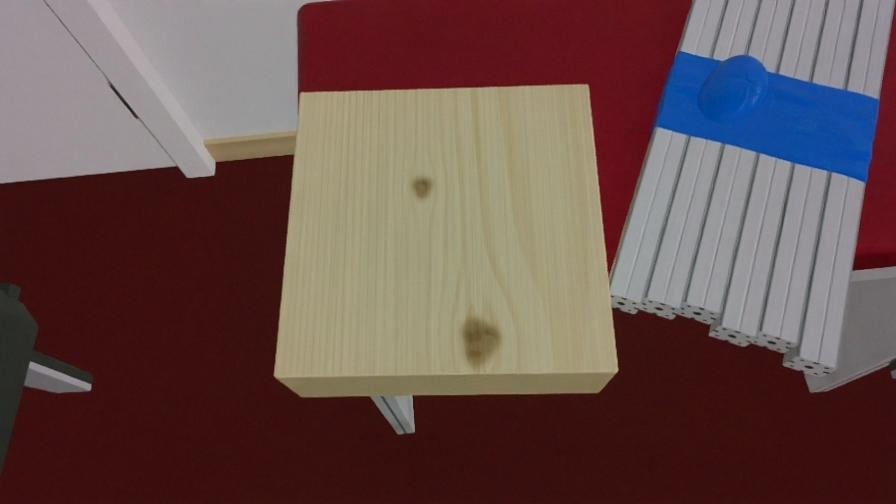

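Request:
move:
  base: {"x_m_s":0.2,"for_s":0.92}

Request:
move:
  target: {"side":"left","x":0.436,"y":0.175,"z":0.79,"quat_wxyz":[0.9976,-0.07,0,0]}

Request:
move:
  target: {"side":"right","x":0.436,"y":-0.15,"z":0.79,"quat_wxyz":[0.9976,0.07,0,0]}
  cameras: ["all"]

Scene clock: 132.87 s.
Joint torques (N m): left_arm=[-6.65 7.91 8.19 -3.06 0.03 -0.57 -0.17] | right_arm=[-8.37 -10.4 -8.05 -3.32 0.06 -0.26 0.21]
External joint torques (N m): left_arm=[0.9 -1.95 1.59 0.16 -0.12 -0.27 -0.16] | right_arm=[-1.07 -0.06 -1.63 -0.18 -0.03 -0.01 0.21]
Wrist force (N): left_arm=[0.8 2.3 -7.5] | right_arm=[-0.7 0.8 -5.0]
Wrist torque (N m): left_arm=[-0.38 0.17 0.05] | right_arm=[-0.08 0.01 0.07]
Wrist force, peak (N): left_arm=[1.1 2.5 -8.4] | right_arm=[-0.4 0.5 -5.7]
move: done
base_odometry: x=+0.420 y=+1.242 heading=-0.033
lidar_m: 0.46 0.39 1.30 2.98 2.44 1.67 1.56 1.60 2.05 1.15 0.73 0.83
base_status: done (sent for 0.93 of 0.93 s)
joint_positions: torso_squat_rad=+0.300 torso_shift_rad=+0.250 torso_pitch_rad=+0.800 torso_yaw_rad=+0.000 left_shoulder_pitch_rad=-0.830 left_shoulder_roll_rad=+1.104 left_shoulder_yaw_rad=+0.035 left_elbow_rad=-2.514 left_forearm_roll_rad=+1.297 left_wrist_pitch_rad=+1.919 left_hand_roll_rad=+1.131 left_gripper_m=+0.060 right_shoulder_pitch_rad=-0.829 right_shoulder_roll_rad=-1.104 right_shoulder_yaw_rad=-0.036 right_elbow_rad=-2.514 right_forearm_roll_rad=-1.297 right_wrist_pitch_rad=+1.919 right_hand_roll_rad=-1.131 right_gripper_m=+0.060 head_pan_rad=+0.000 head_tilt_rad=+0.400
joint_status: not commanded
wheel_motors_off: 0
motor_effort: left_wheel=-3(24) right_wheel=+4(45)
chest: x=+0.1594 y=+0.0001 z=+1.1440 quat_wxyz=(+0.921, +0.000, +0.389, +0.000)
left_hand: x=+0.4360 y=+0.2102 z=+0.9300 quat_wxyz=(+0.998, -0.070, +0.000, +0.000)
right_hand: x=+0.4358 y=-0.2101 z=+0.9299 quat_wxyz=(+0.998, +0.070, +0.000, +0.000)
pictures: none

Scene clock: 133.90 s.
Joint torques (N m): left_arm=[-6.51 6.35 7.21 -6.9 0.44 -0.36 -0.07] | right_arm=[-8.63 -10.24 -7.91 -3.33 0.12 -0.17 0.34]
External joint torques (N m): left_arm=[0.5 -0.77 1.4 0.2 0.24 -0.08 -0.06] | right_arm=[-1.33 0.11 -1.5 -0.19 0.04 0.07 0.34]
Wrist force (N): left_arm=[0.2 2.7 -7.5] | right_arm=[-0.6 0.6 -5.1]
Wrist torque (N m): left_arm=[-0.44 0.12 0.15] | right_arm=[-0.09 0.03 0.08]
Wrist force, peak (N): left_arm=[0.0 2.6 -8.9] | right_arm=[-0.6 0.4 -5.6]
move: done
base_odometry: x=+0.420 y=+1.242 heading=-0.033
lidar_m: 0.43 0.39 1.31 2.97 2.43 1.66 1.55 1.60 2.06 1.13 0.74 0.82
base_status: not commanded
joint_positions: torso_squat_rad=+0.300 torso_shift_rad=+0.250 torso_pitch_rad=+0.800 torso_yaw_rad=+0.000 left_shoulder_pitch_rad=-0.721 left_shoulder_roll_rad=+0.886 left_shoulder_yaw_rad=-0.344 left_elbow_rad=-2.256 left_forearm_roll_rad=+0.770 left_wrist_pitch_rad=+1.647 left_hand_roll_rad=+0.937 left_gripper_m=+0.060 right_shoulder_pitch_rad=-0.829 right_shoulder_roll_rad=-1.104 right_shoulder_yaw_rad=-0.036 right_elbow_rad=-2.514 right_forearm_roll_rad=-1.297 right_wrist_pitch_rad=+1.919 right_hand_roll_rad=-1.131 right_gripper_m=+0.060 head_pan_rad=+0.000 head_tilt_rad=+0.400
joint_status: all done
wheel_motors_off: 0
motor_effort: left_wheel=-2(4) right_wheel=+1(5)
chest: x=+0.1594 y=+0.0001 z=+1.1440 quat_wxyz=(+0.921, +0.000, +0.389, +0.000)
left_hand: x=+0.4358 y=+0.1750 z=+0.7902 quat_wxyz=(+0.998, -0.070, +0.000, +0.000)
left_hand_status: reached (checked arc that bows 13 mm and turns the hand up to 3 deg, planned for 0.7 s): 0 mm and 0.0 deg off.
right_hand: x=+0.4358 y=-0.2101 z=+0.9299 quat_wxyz=(+0.998, +0.070, +0.000, +0.000)
pictures: none

Scene clock: 135.03 s.
Joint torques (N m): left_arm=[-6.21 5.78 6.93 -6.97 0.25 -0.35 -0.07] | right_arm=[-7.36 -6.88 -5.81 -7.51 -0.3 0.13 -0.03]
External joint torques (N m): left_arm=[0.81 -1.35 1.12 0.13 0.05 -0.07 -0.06] | right_arm=[0.09 -0.2 -0.37 -0.7 -0.37 0.36 -0.03]
Wrist force (N): left_arm=[0.9 1.9 -7.3] | right_arm=[-0.7 0.8 -4.7]
Wrist torque (N m): left_arm=[-0.34 0.17 0.18] | right_arm=[-0.15 0.03 -0.08]
Wrist force, peak (N): left_arm=[1.0 2.3 -7.8] | right_arm=[-1.5 0.8 -6.2]
move: done
base_odometry: x=+0.420 y=+1.242 heading=-0.033
lidar_m: 0.44 0.40 1.30 2.97 2.44 1.67 1.55 1.60 2.05 1.13 0.73 0.82
base_status: not commanded
joint_positions: torso_squat_rad=+0.300 torso_shift_rad=+0.250 torso_pitch_rad=+0.800 torso_yaw_rad=+0.000 left_shoulder_pitch_rad=-0.721 left_shoulder_roll_rad=+0.887 left_shoulder_yaw_rad=-0.344 left_elbow_rad=-2.256 left_forearm_roll_rad=+0.770 left_wrist_pitch_rad=+1.647 left_hand_roll_rad=+0.937 left_gripper_m=+0.060 right_shoulder_pitch_rad=-0.795 right_shoulder_roll_rad=-0.844 right_shoulder_yaw_rad=+0.428 right_elbow_rad=-2.248 right_forearm_roll_rad=-0.735 right_wrist_pitch_rad=+1.678 right_hand_roll_rad=-1.003 right_gripper_m=+0.060 head_pan_rad=+0.000 head_tilt_rad=+0.400
joint_status: all done
wheel_motors_off: 0
motor_effort: left_wheel=-2(4) right_wheel=+1(5)
chest: x=+0.1594 y=+0.0001 z=+1.1440 quat_wxyz=(+0.921, +0.000, +0.389, +0.000)
left_hand: x=+0.4358 y=+0.1751 z=+0.7903 quat_wxyz=(+0.998, -0.070, +0.000, +0.000)
right_hand: x=+0.4356 y=-0.1501 z=+0.7904 quat_wxyz=(+0.998, +0.070, +0.000, +0.000)
right_hand_status: reached (checked arc that bows 16 mm and turns the hand up to 3 deg, planned for 0.8 s): 1 mm and 0.0 deg off.
pictures: head_camera, left_wrist_camera, right_wrist_camera
head_camera: T_world_to_cam=[[-0.01632, -0.9995, -0.02703, 0.03857], [-0.90962, 0.02606, -0.41462, 0.86664], [0.41511, 0.01782, -0.9096, 0.96602]] pos_world=[0.38794, -0.00125, 1.23905]
left_wrist_camera: T_world_to_cam=[[0.99961, 0.0251, -0.0123, -0.43085], [0.02759, -0.81512, 0.57864, -0.29762], [0.0045, -0.57875, -0.81549, 0.81633]] pos_world=[0.43522, 0.24068, 0.83263]
right_wrist_camera: T_world_to_cam=[[-0.99922, -0.02558, -0.03023, 0.45408], [-0.03884, 0.78209, 0.62195, -0.33023], [0.00773, 0.62264, -0.78247, 0.78075]] pos_world=[0.43486, -0.21624, 0.83002]

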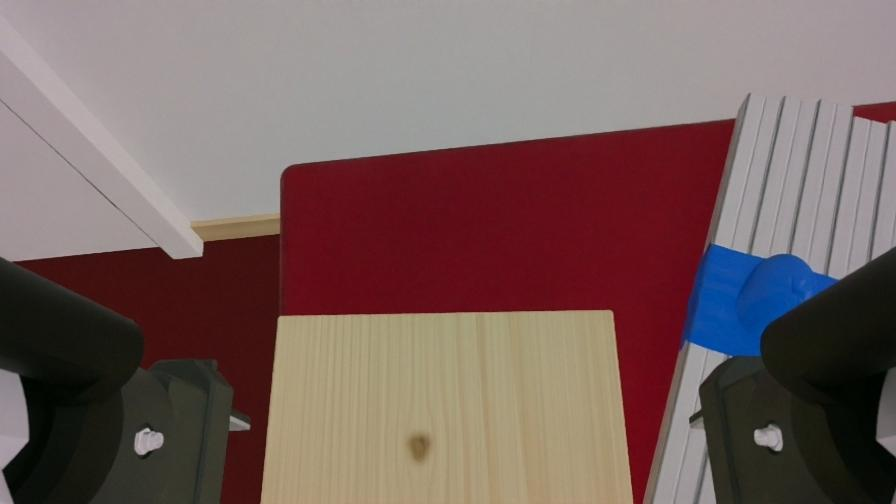

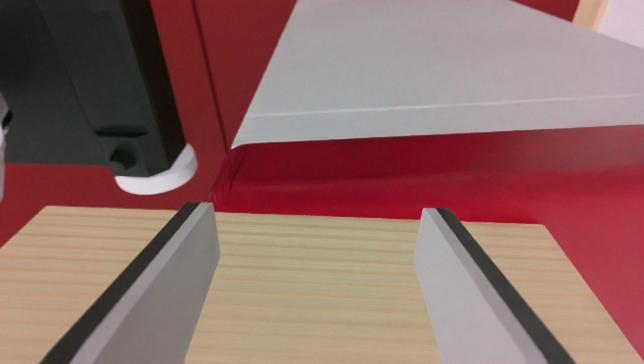

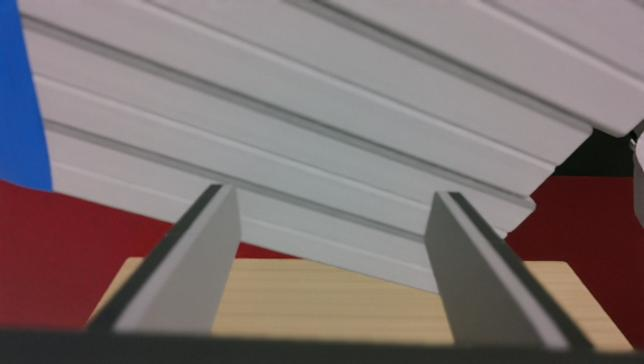

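Request:
move:
  target: {"side":"left","x":0.425,"y":0.141,"z":0.785,"quat_wxyz":[0.9976,-0.07,0,0]}

Request:
move:
  target: {"side":"right","x":0.425,"y":-0.117,"z":0.785,"quat_wxyz":[0.9976,0.07,0,0]}

Request:
move:
  target: {"side":"right","x":0.425,"y":-0.107,"z":0.785,"quat_wxyz":[0.9976,0.07,0,0]}

Request:
move:
  target: {"side":"left","x":0.425,"y":0.131,"z":0.785,"quat_wxyz":[0.9976,-0.07,0,0]}
  cameras: ["all"]

Scene clock: 138.57 s.
Joint torques (N m): left_arm=[-7.17 2.76 5.42 -8.33 0.45 -1.23 0.11] | right_arm=[-7.22 -6.77 -6.16 -7.51 -0.14 -0.11 0.09]
External joint torques (N m): left_arm=[0.14 -2.65 0.28 -0.8 0.27 -0.94 0.11] | right_arm=[0.23 -0.09 -0.72 -0.71 -0.22 0.13 0.09]
Wrist force (N): left_arm=[0.4 3.2 -6.0] | right_arm=[-0.8 0.6 -4.7]
Wrist torque (N m): left_arm=[-0.31 0.24 0.01] | right_arm=[-0.10 0.02 -0.10]
Wrist force, peak (N): left_arm=[4.3 13.9 -0.3] | right_arm=[-0.7 1.0 -5.5]
move: done
base_odometry: x=+0.420 y=+1.242 heading=-0.033
lidar_m: 0.46 0.38 1.32 2.98 2.43 1.65 1.55 1.60 2.05 1.13 0.74 0.82
base_status: not commanded
joint_positions: torso_squat_rad=+0.300 torso_shift_rad=+0.250 torso_pitch_rad=+0.800 torso_yaw_rad=+0.000 left_shoulder_pitch_rad=-0.774 left_shoulder_roll_rad=+0.802 left_shoulder_yaw_rad=-0.451 left_elbow_rad=-2.261 left_forearm_roll_rad=+0.679 left_wrist_pitch_rad=+1.691 left_hand_roll_rad=+1.010 left_gripper_m=+0.060 right_shoulder_pitch_rad=-0.795 right_shoulder_roll_rad=-0.844 right_shoulder_yaw_rad=+0.428 right_elbow_rad=-2.248 right_forearm_roll_rad=-0.735 right_wrist_pitch_rad=+1.678 right_hand_roll_rad=-1.003 right_gripper_m=+0.060 head_pan_rad=+0.000 head_tilt_rad=+0.400
joint_status: all done
wheel_motors_off: 0
motor_effort: left_wheel=-2(4) right_wheel=+2(4)
chest: x=+0.1594 y=+0.0001 z=+1.1440 quat_wxyz=(+0.921, +0.000, +0.389, +0.000)
left_hand: x=+0.4250 y=+0.1413 z=+0.7850 quat_wxyz=(+0.998, -0.070, +0.000, +0.000)
left_hand_status: reached (checked arc that bows 3 mm and turns the hand up to 1 deg, planned for 0.4 s): 0 mm and 0.0 deg off.
right_hand: x=+0.4356 y=-0.1501 z=+0.7904 quat_wxyz=(+0.998, +0.070, +0.000, +0.000)
pictures: none

Scene clock: 139.40 s.
Joint torques (N m): left_arm=[-7.13 2.97 5.17 -8.34 0.42 -1.07 0.12] | right_arm=[-8.99 -4.85 -4.8 -7.18 -0.16 -0.13 -0.2]
External joint torques (N m): left_arm=[0.18 -2.44 0.02 -0.81 0.24 -0.77 0.12] | right_arm=[-1.22 0.09 0.04 -0.01 -0.24 0.11 -0.2]
Wrist force (N): left_arm=[0.7 4.2 -7.5] | right_arm=[-0.2 0.9 -4.5]
Wrist torque (N m): left_arm=[-0.24 0.19 0.00] | right_arm=[-0.14 0.12 0.07]
Wrist force, peak (N): left_arm=[1.0 4.7 -8.0] | right_arm=[-0.6 0.1 6.1]
move: done
base_odometry: x=+0.420 y=+1.242 heading=-0.033
lidar_m: 0.44 0.39 1.29 2.97 2.44 1.66 1.55 1.61 2.06 1.13 0.75 0.83
base_status: not commanded
joint_positions: torso_squat_rad=+0.300 torso_shift_rad=+0.250 torso_pitch_rad=+0.800 torso_yaw_rad=+0.000 left_shoulder_pitch_rad=-0.774 left_shoulder_roll_rad=+0.802 left_shoulder_yaw_rad=-0.451 left_elbow_rad=-2.262 left_forearm_roll_rad=+0.679 left_wrist_pitch_rad=+1.691 left_hand_roll_rad=+1.010 left_gripper_m=+0.060 right_shoulder_pitch_rad=-0.843 right_shoulder_roll_rad=-0.757 right_shoulder_yaw_rad=+0.527 right_elbow_rad=-2.240 right_forearm_roll_rad=-0.649 right_wrist_pitch_rad=+1.716 right_hand_roll_rad=-1.068 right_gripper_m=+0.060 head_pan_rad=+0.000 head_tilt_rad=+0.400
joint_status: all done
wheel_motors_off: 0
motor_effort: left_wheel=-2(3) right_wheel=+0(4)
chest: x=+0.1594 y=+0.0001 z=+1.1440 quat_wxyz=(+0.921, +0.000, +0.389, +0.000)
left_hand: x=+0.4250 y=+0.1413 z=+0.7851 quat_wxyz=(+0.998, -0.070, +0.000, +0.000)
right_hand: x=+0.4249 y=-0.1170 z=+0.7851 quat_wxyz=(+0.998, +0.070, +0.000, +0.000)
right_hand_status: reached (checked arc that bows 2 mm and turns the hand up to 1 deg, planned for 0.4 s): 0 mm and 0.0 deg off.
pictures: none

Scene clock: 139.97 s.
Joint torques (N m): left_arm=[-8.47 -1.82 5.03 -10.48 2.2 -4.4 0.37] | right_arm=[-10.99 2.85 -2.49 -9.42 -1.2 -4.66 -0.45]
External joint torques (N m): left_arm=[-1.16 -7.26 -0.12 -2.96 2.02 -4.11 0.37] | right_arm=[-2.96 7.34 2.25 -2.2 -1.29 -4.42 -0.45]
Wrist force (N): left_arm=[-0.5 19.2 -5.6] | right_arm=[-2.9 -21.1 4.9]
Wrist torque (N m): left_arm=[0.12 0.08 -0.54] | right_arm=[0.25 0.41 0.94]
Wrist force, peak (N): left_arm=[0.4 23.8 -5.2] | right_arm=[-2.0 -27.1 8.2]
move: done
base_odometry: x=+0.420 y=+1.242 heading=-0.033
lidar_m: 0.46 0.40 1.30 2.98 2.43 1.65 1.56 1.59 2.05 1.13 0.74 0.82
base_status: not commanded
joint_positions: torso_squat_rad=+0.300 torso_shift_rad=+0.250 torso_pitch_rad=+0.800 torso_yaw_rad=+0.000 left_shoulder_pitch_rad=-0.773 left_shoulder_roll_rad=+0.803 left_shoulder_yaw_rad=-0.451 left_elbow_rad=-2.261 left_forearm_roll_rad=+0.678 left_wrist_pitch_rad=+1.692 left_hand_roll_rad=+1.010 left_gripper_m=+0.060 right_shoulder_pitch_rad=-0.865 right_shoulder_roll_rad=-0.731 right_shoulder_yaw_rad=+0.548 right_elbow_rad=-2.229 right_forearm_roll_rad=-0.633 right_wrist_pitch_rad=+1.732 right_hand_roll_rad=-1.083 right_gripper_m=+0.060 head_pan_rad=+0.000 head_tilt_rad=+0.400
joint_status: all done
wheel_motors_off: 0
motor_effort: left_wheel=-3(3) right_wheel=+4(5)
chest: x=+0.1594 y=+0.0001 z=+1.1441 quat_wxyz=(+0.921, +0.000, +0.389, +0.000)
left_hand: x=+0.4250 y=+0.1421 z=+0.7848 quat_wxyz=(+0.998, -0.069, +0.000, +0.000)
right_hand: x=+0.4249 y=-0.1083 z=+0.7850 quat_wxyz=(+0.998, +0.069, +0.000, +0.000)
right_hand_status: reached (checked arc that bows 0 mm and turns the hand up to 0 deg, planned for 0.2 s): 1 mm and 0.1 deg off.
pictures: none

Scene clock: 140.63 s.
Joint torques (N m): left_arm=[-15.17 -19.79 1.14 -17.74 6.74 -15.48 2.15] | right_arm=[-12.8 13.66 -1.77 -13.63 -3.86 -10.08 -1.44]
External joint torques (N m): left_arm=[-7.62 -24.83 -3.92 -10.17 6.57 -15.21 2.15] | right_arm=[-4.77 18.2 2.99 -6.43 -3.95 -9.85 -1.44]
Wrist force (N): left_arm=[-3.9 63.2 7.3] | right_arm=[-2.2 -48.5 12.7]
Wrist torque (N m): left_arm=[1.18 0.75 -2.20] | right_arm=[0.58 0.64 1.76]
Wrist force, peak (N): left_arm=[-3.4 74.9 8.1] | right_arm=[-1.6 -57.1 15.3]
move: done
base_odometry: x=+0.420 y=+1.242 heading=-0.033
lidar_m: 0.47 0.39 1.30 2.99 2.43 1.66 1.55 1.59 2.05 1.13 0.74 0.84
base_status: not commanded
joint_positions: torso_squat_rad=+0.300 torso_shift_rad=+0.250 torso_pitch_rad=+0.800 torso_yaw_rad=+0.000 left_shoulder_pitch_rad=-0.796 left_shoulder_roll_rad=+0.782 left_shoulder_yaw_rad=-0.474 left_elbow_rad=-2.252 left_forearm_roll_rad=+0.660 left_wrist_pitch_rad=+1.711 left_hand_roll_rad=+1.026 left_gripper_m=+0.060 right_shoulder_pitch_rad=-0.865 right_shoulder_roll_rad=-0.734 right_shoulder_yaw_rad=+0.548 right_elbow_rad=-2.228 right_forearm_roll_rad=-0.632 right_wrist_pitch_rad=+1.733 right_hand_roll_rad=-1.083 right_gripper_m=+0.060 head_pan_rad=+0.000 head_tilt_rad=+0.400
joint_status: all done
wheel_motors_off: 0
motor_effort: left_wheel=+2(2) right_wheel=+2(4)
chest: x=+0.1592 y=+0.0002 z=+1.1442 quat_wxyz=(+0.921, +0.000, +0.389, +0.000)
left_hand: x=+0.4250 y=+0.1355 z=+0.7843 quat_wxyz=(+0.998, -0.065, +0.000, +0.001)
left_hand_status: reached (checked arc that bows 0 mm and turns the hand up to 0 deg, planned for 0.2 s): 5 mm and 0.6 deg off.
right_hand: x=+0.4251 y=-0.1099 z=+0.7847 quat_wxyz=(+0.998, +0.066, +0.000, +0.000)
pictures: head_camera, left_wrist_camera, right_wrist_camera
head_camera: T_world_to_cam=[[-0.01608, -0.9995, -0.02705, 0.0386], [-0.90944, 0.02587, -0.41503, 0.86693], [0.41552, 0.01792, -0.90941, 0.96602]] pos_world=[0.38764, -0.00115, 1.23935]
left_wrist_camera: T_world_to_cam=[[0.99954, 0.02728, -0.01311, -0.41875], [0.02989, -0.82122, 0.56983, -0.31931], [0.00478, -0.56996, -0.82166, 0.79212]] pos_world=[0.42432, 0.20068, 0.82731]
right_wrist_camera: T_world_to_cam=[[-0.99925, -0.02446, -0.03014, 0.4445], [-0.03785, 0.78664, 0.61625, -0.35398], [0.00864, 0.61692, -0.78697, 0.75388]] pos_world=[0.42426, -0.17576, 0.82483]

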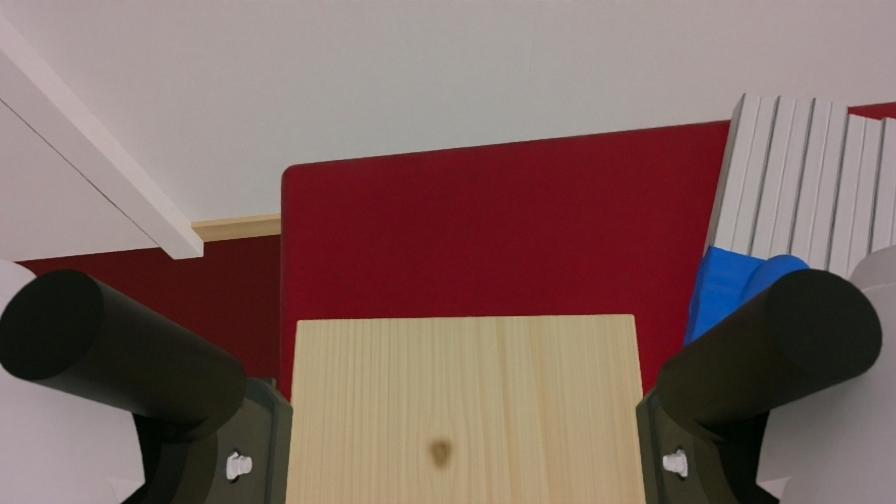

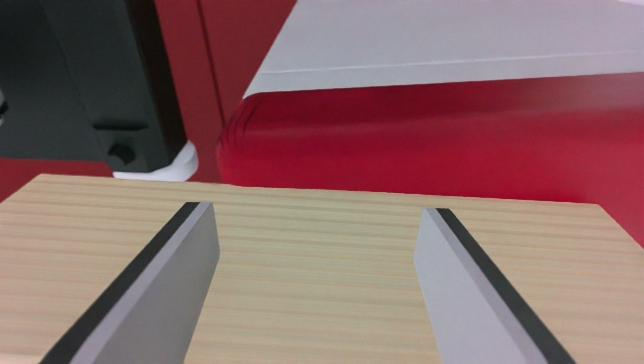

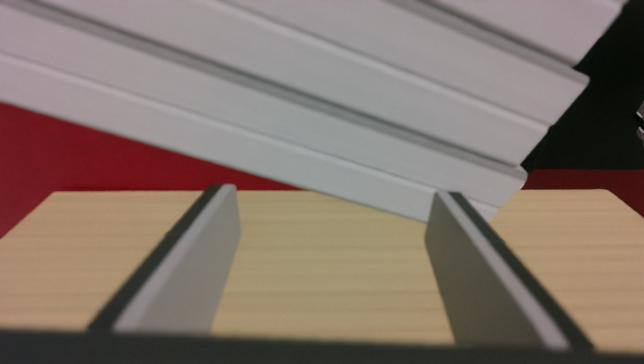

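Request:
move:
  joints: {"torso_squat_rad":0.2}
  min_time_s: 1.5
  cameras: ["all"]

Scene clock: 144.17 s.
Joint torques (N m): left_arm=[-16.5 -17.5 3.27 -20.11 7.09 -13.21 2.15] | right_arm=[-13.79 14.68 -1.69 -18.18 -5.36 -10.25 -1.33]
External joint torques (N m): left_arm=[-8.98 -22.53 -1.77 -12.53 6.92 -12.94 2.16] | right_arm=[-5.78 19.23 3.06 -10.97 -5.46 -10.03 -1.33]
Wrist force (N): left_arm=[-0.7 53.4 -15.1] | right_arm=[2.9 -49.3 -3.4]
Wrist torque (N m): left_arm=[1.21 0.13 -1.91] | right_arm=[0.38 0.37 1.09]
Wrist force, peak (N): left_arm=[-3.6 64.7 6.2] | right_arm=[-1.9 -48.9 14.1]
move: done
base_odometry: x=+0.420 y=+1.242 heading=-0.033
lidar_m: 0.46 0.39 1.31 2.98 2.45 1.67 1.56 1.60 2.06 1.13 0.74 0.83
base_status: not commanded
joint_positions: torso_squat_rad=+0.200 torso_shift_rad=+0.250 torso_pitch_rad=+0.801 torso_yaw_rad=+0.000 left_shoulder_pitch_rad=-0.795 left_shoulder_roll_rad=+0.781 left_shoulder_yaw_rad=-0.474 left_elbow_rad=-2.251 left_forearm_roll_rad=+0.660 left_wrist_pitch_rad=+1.711 left_hand_roll_rad=+1.026 left_gripper_m=+0.060 right_shoulder_pitch_rad=-0.864 right_shoulder_roll_rad=-0.734 right_shoulder_yaw_rad=+0.548 right_elbow_rad=-2.227 right_forearm_roll_rad=-0.632 right_wrist_pitch_rad=+1.733 right_hand_roll_rad=-1.083 right_gripper_m=+0.060 head_pan_rad=+0.000 head_tilt_rad=+0.400
joint_status: all done
wheel_motors_off: 0
motor_effort: left_wheel=+1(4) right_wheel=+1(3)
chest: x=+0.1641 y=+0.0002 z=+1.1606 quat_wxyz=(+0.921, +0.000, +0.390, +0.000)
left_hand: x=+0.4292 y=+0.1352 z=+0.8002 quat_wxyz=(+0.998, -0.065, +0.001, +0.001)
right_hand: x=+0.4296 y=-0.1104 z=+0.8005 quat_wxyz=(+0.998, +0.066, +0.001, -0.001)
pictures: head_camera, left_wrist_camera, right_wrist_camera
head_camera: T_world_to_cam=[[-0.01616, -0.99951, -0.02693, 0.03901], [-0.90998, 0.02586, -0.41385, 0.87698], [0.41434, 0.01782, -0.90995, 0.97969]] pos_world=[0.39274, -0.00115, 1.25546]
left_wrist_camera: T_world_to_cam=[[0.99952, 0.0273, -0.01498, -0.42126], [0.03097, -0.82101, 0.57008, -0.32932], [0.00326, -0.57027, -0.82145, 0.80551]] pos_world=[0.42862, 0.20048, 0.84311]
right_wrist_camera: T_world_to_cam=[[-0.99932, -0.02362, -0.0283, 0.44809], [-0.03604, 0.78753, 0.61522, -0.36299], [0.00776, 0.61582, -0.78785, 0.76745]] pos_world=[0.42875, -0.17617, 0.84063]

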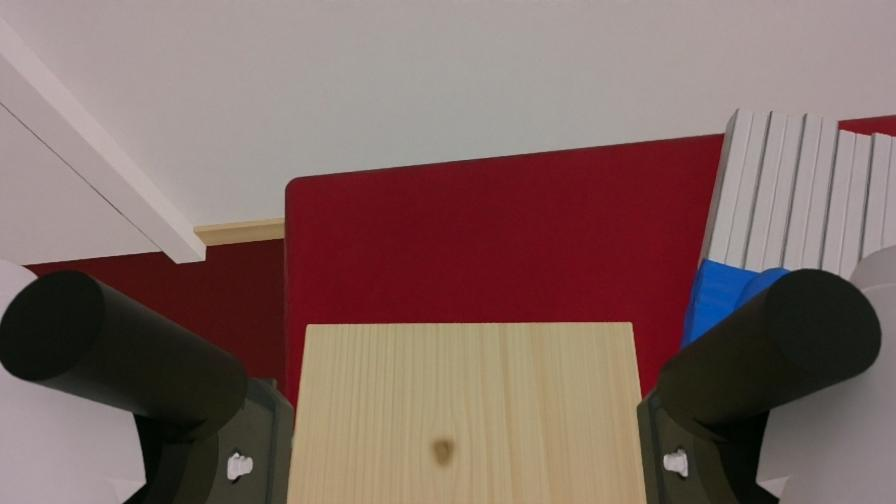

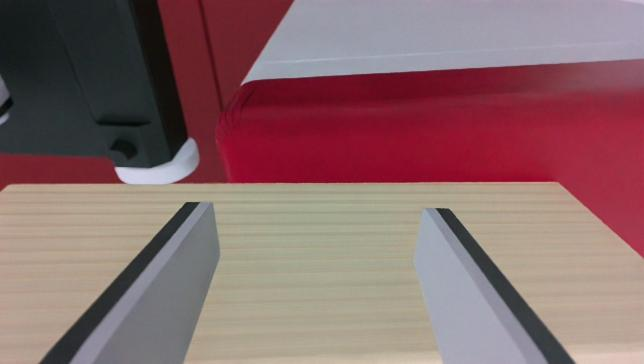

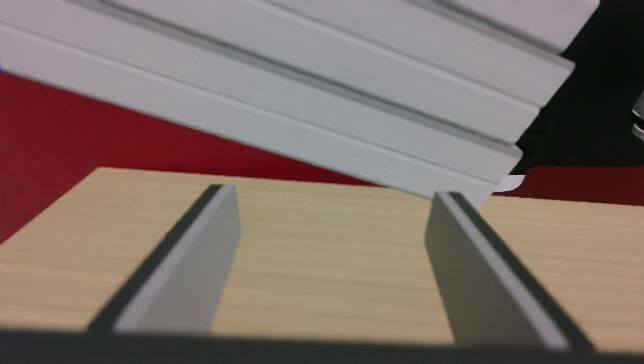

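Request:
move:
  base: {"x_m_s":-0.15,"for_s":2.5}
  cameras: ["all"]

Scene clock: 150.23 s.
Joint torques (N m): left_arm=[-17.36 -16.88 4.05 -20.23 6.56 -12.94 2.14] | right_arm=[-14.88 15.46 -2.1 -18.57 -5.71 -9.95 -1.26]
External joint torques (N m): left_arm=[-9.84 -21.9 -0.99 -12.64 6.39 -12.67 2.14] | right_arm=[-6.88 20.01 2.66 -11.36 -5.8 -9.73 -1.26]
Wrist force (N): left_arm=[-1.8 53.1 -15.2] | right_arm=[3.1 -49.4 -2.9]
Wrist torque (N m): left_arm=[1.13 0.04 -1.83] | right_arm=[0.39 0.43 1.05]
Wrist force, peak (N): left_arm=[-0.9 55.5 -15.4] | right_arm=[3.4 -50.6 -2.1]
move: done
base_odometry: x=+0.045 y=+1.254 heading=-0.034
lidar_m: 0.77 1.40 1.79 4.06 1.86 1.25 1.16 1.21 1.57 3.47 1.23 1.02
base_status: done (sent for 2.5 of 2.5 s)
joint_positions: torso_squat_rad=+0.200 torso_shift_rad=+0.250 torso_pitch_rad=+0.801 torso_yaw_rad=+0.000 left_shoulder_pitch_rad=-0.795 left_shoulder_roll_rad=+0.781 left_shoulder_yaw_rad=-0.475 left_elbow_rad=-2.251 left_forearm_roll_rad=+0.660 left_wrist_pitch_rad=+1.711 left_hand_roll_rad=+1.026 left_gripper_m=+0.060 right_shoulder_pitch_rad=-0.864 right_shoulder_roll_rad=-0.734 right_shoulder_yaw_rad=+0.548 right_elbow_rad=-2.227 right_forearm_roll_rad=-0.632 right_wrist_pitch_rad=+1.733 right_hand_roll_rad=-1.083 right_gripper_m=+0.060 head_pan_rad=+0.000 head_tilt_rad=+0.400
joint_status: not commanded
wheel_motors_off: 0
motor_effort: left_wheel=-15(27) right_wheel=+15(32)
chest: x=+0.1640 y=+0.0001 z=+1.1606 quat_wxyz=(+0.921, +0.000, +0.390, +0.000)
left_hand: x=+0.4290 y=+0.1351 z=+0.8002 quat_wxyz=(+0.998, -0.065, +0.002, +0.001)
right_hand: x=+0.4295 y=-0.1105 z=+0.8005 quat_wxyz=(+0.998, +0.066, +0.001, -0.001)
pictures: head_camera, left_wrist_camera, right_wrist_camera
head_camera: T_world_to_cam=[[-0.01624, -0.9995, -0.02698, 0.0391], [-0.90989, 0.02596, -0.41405, 0.87714], [0.41454, 0.01782, -0.90986, 0.97963]] pos_world=[0.39264, -0.00115, 1.25555]
left_wrist_camera: T_world_to_cam=[[0.99951, 0.02715, -0.01537, -0.42069], [0.03107, -0.82088, 0.57025, -0.3296], [0.00286, -0.57045, -0.82133, 0.80556]] pos_world=[0.42842, 0.20038, 0.84312]
right_wrist_camera: T_world_to_cam=[[-0.99933, -0.02335, -0.02833, 0.44806], [-0.03584, 0.78768, 0.61505, -0.36275], [0.00796, 0.61565, -0.78798, 0.76757]] pos_world=[0.42865, -0.17637, 0.84063]

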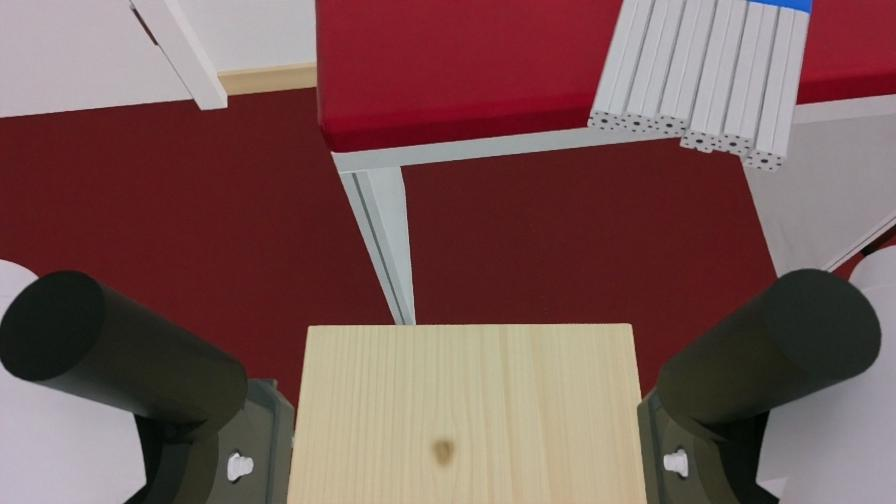

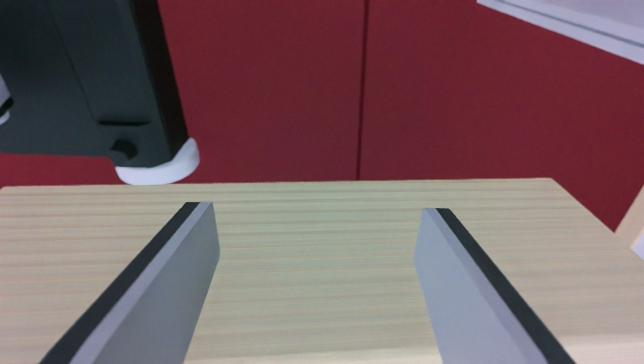

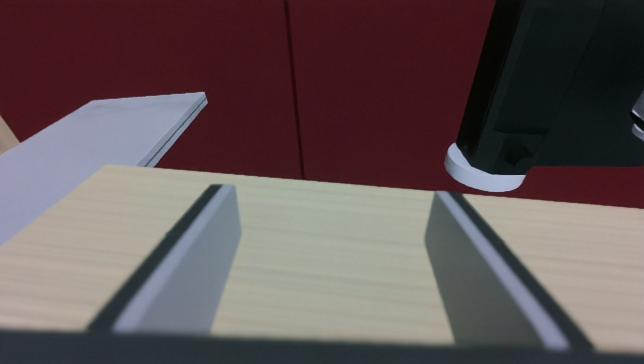

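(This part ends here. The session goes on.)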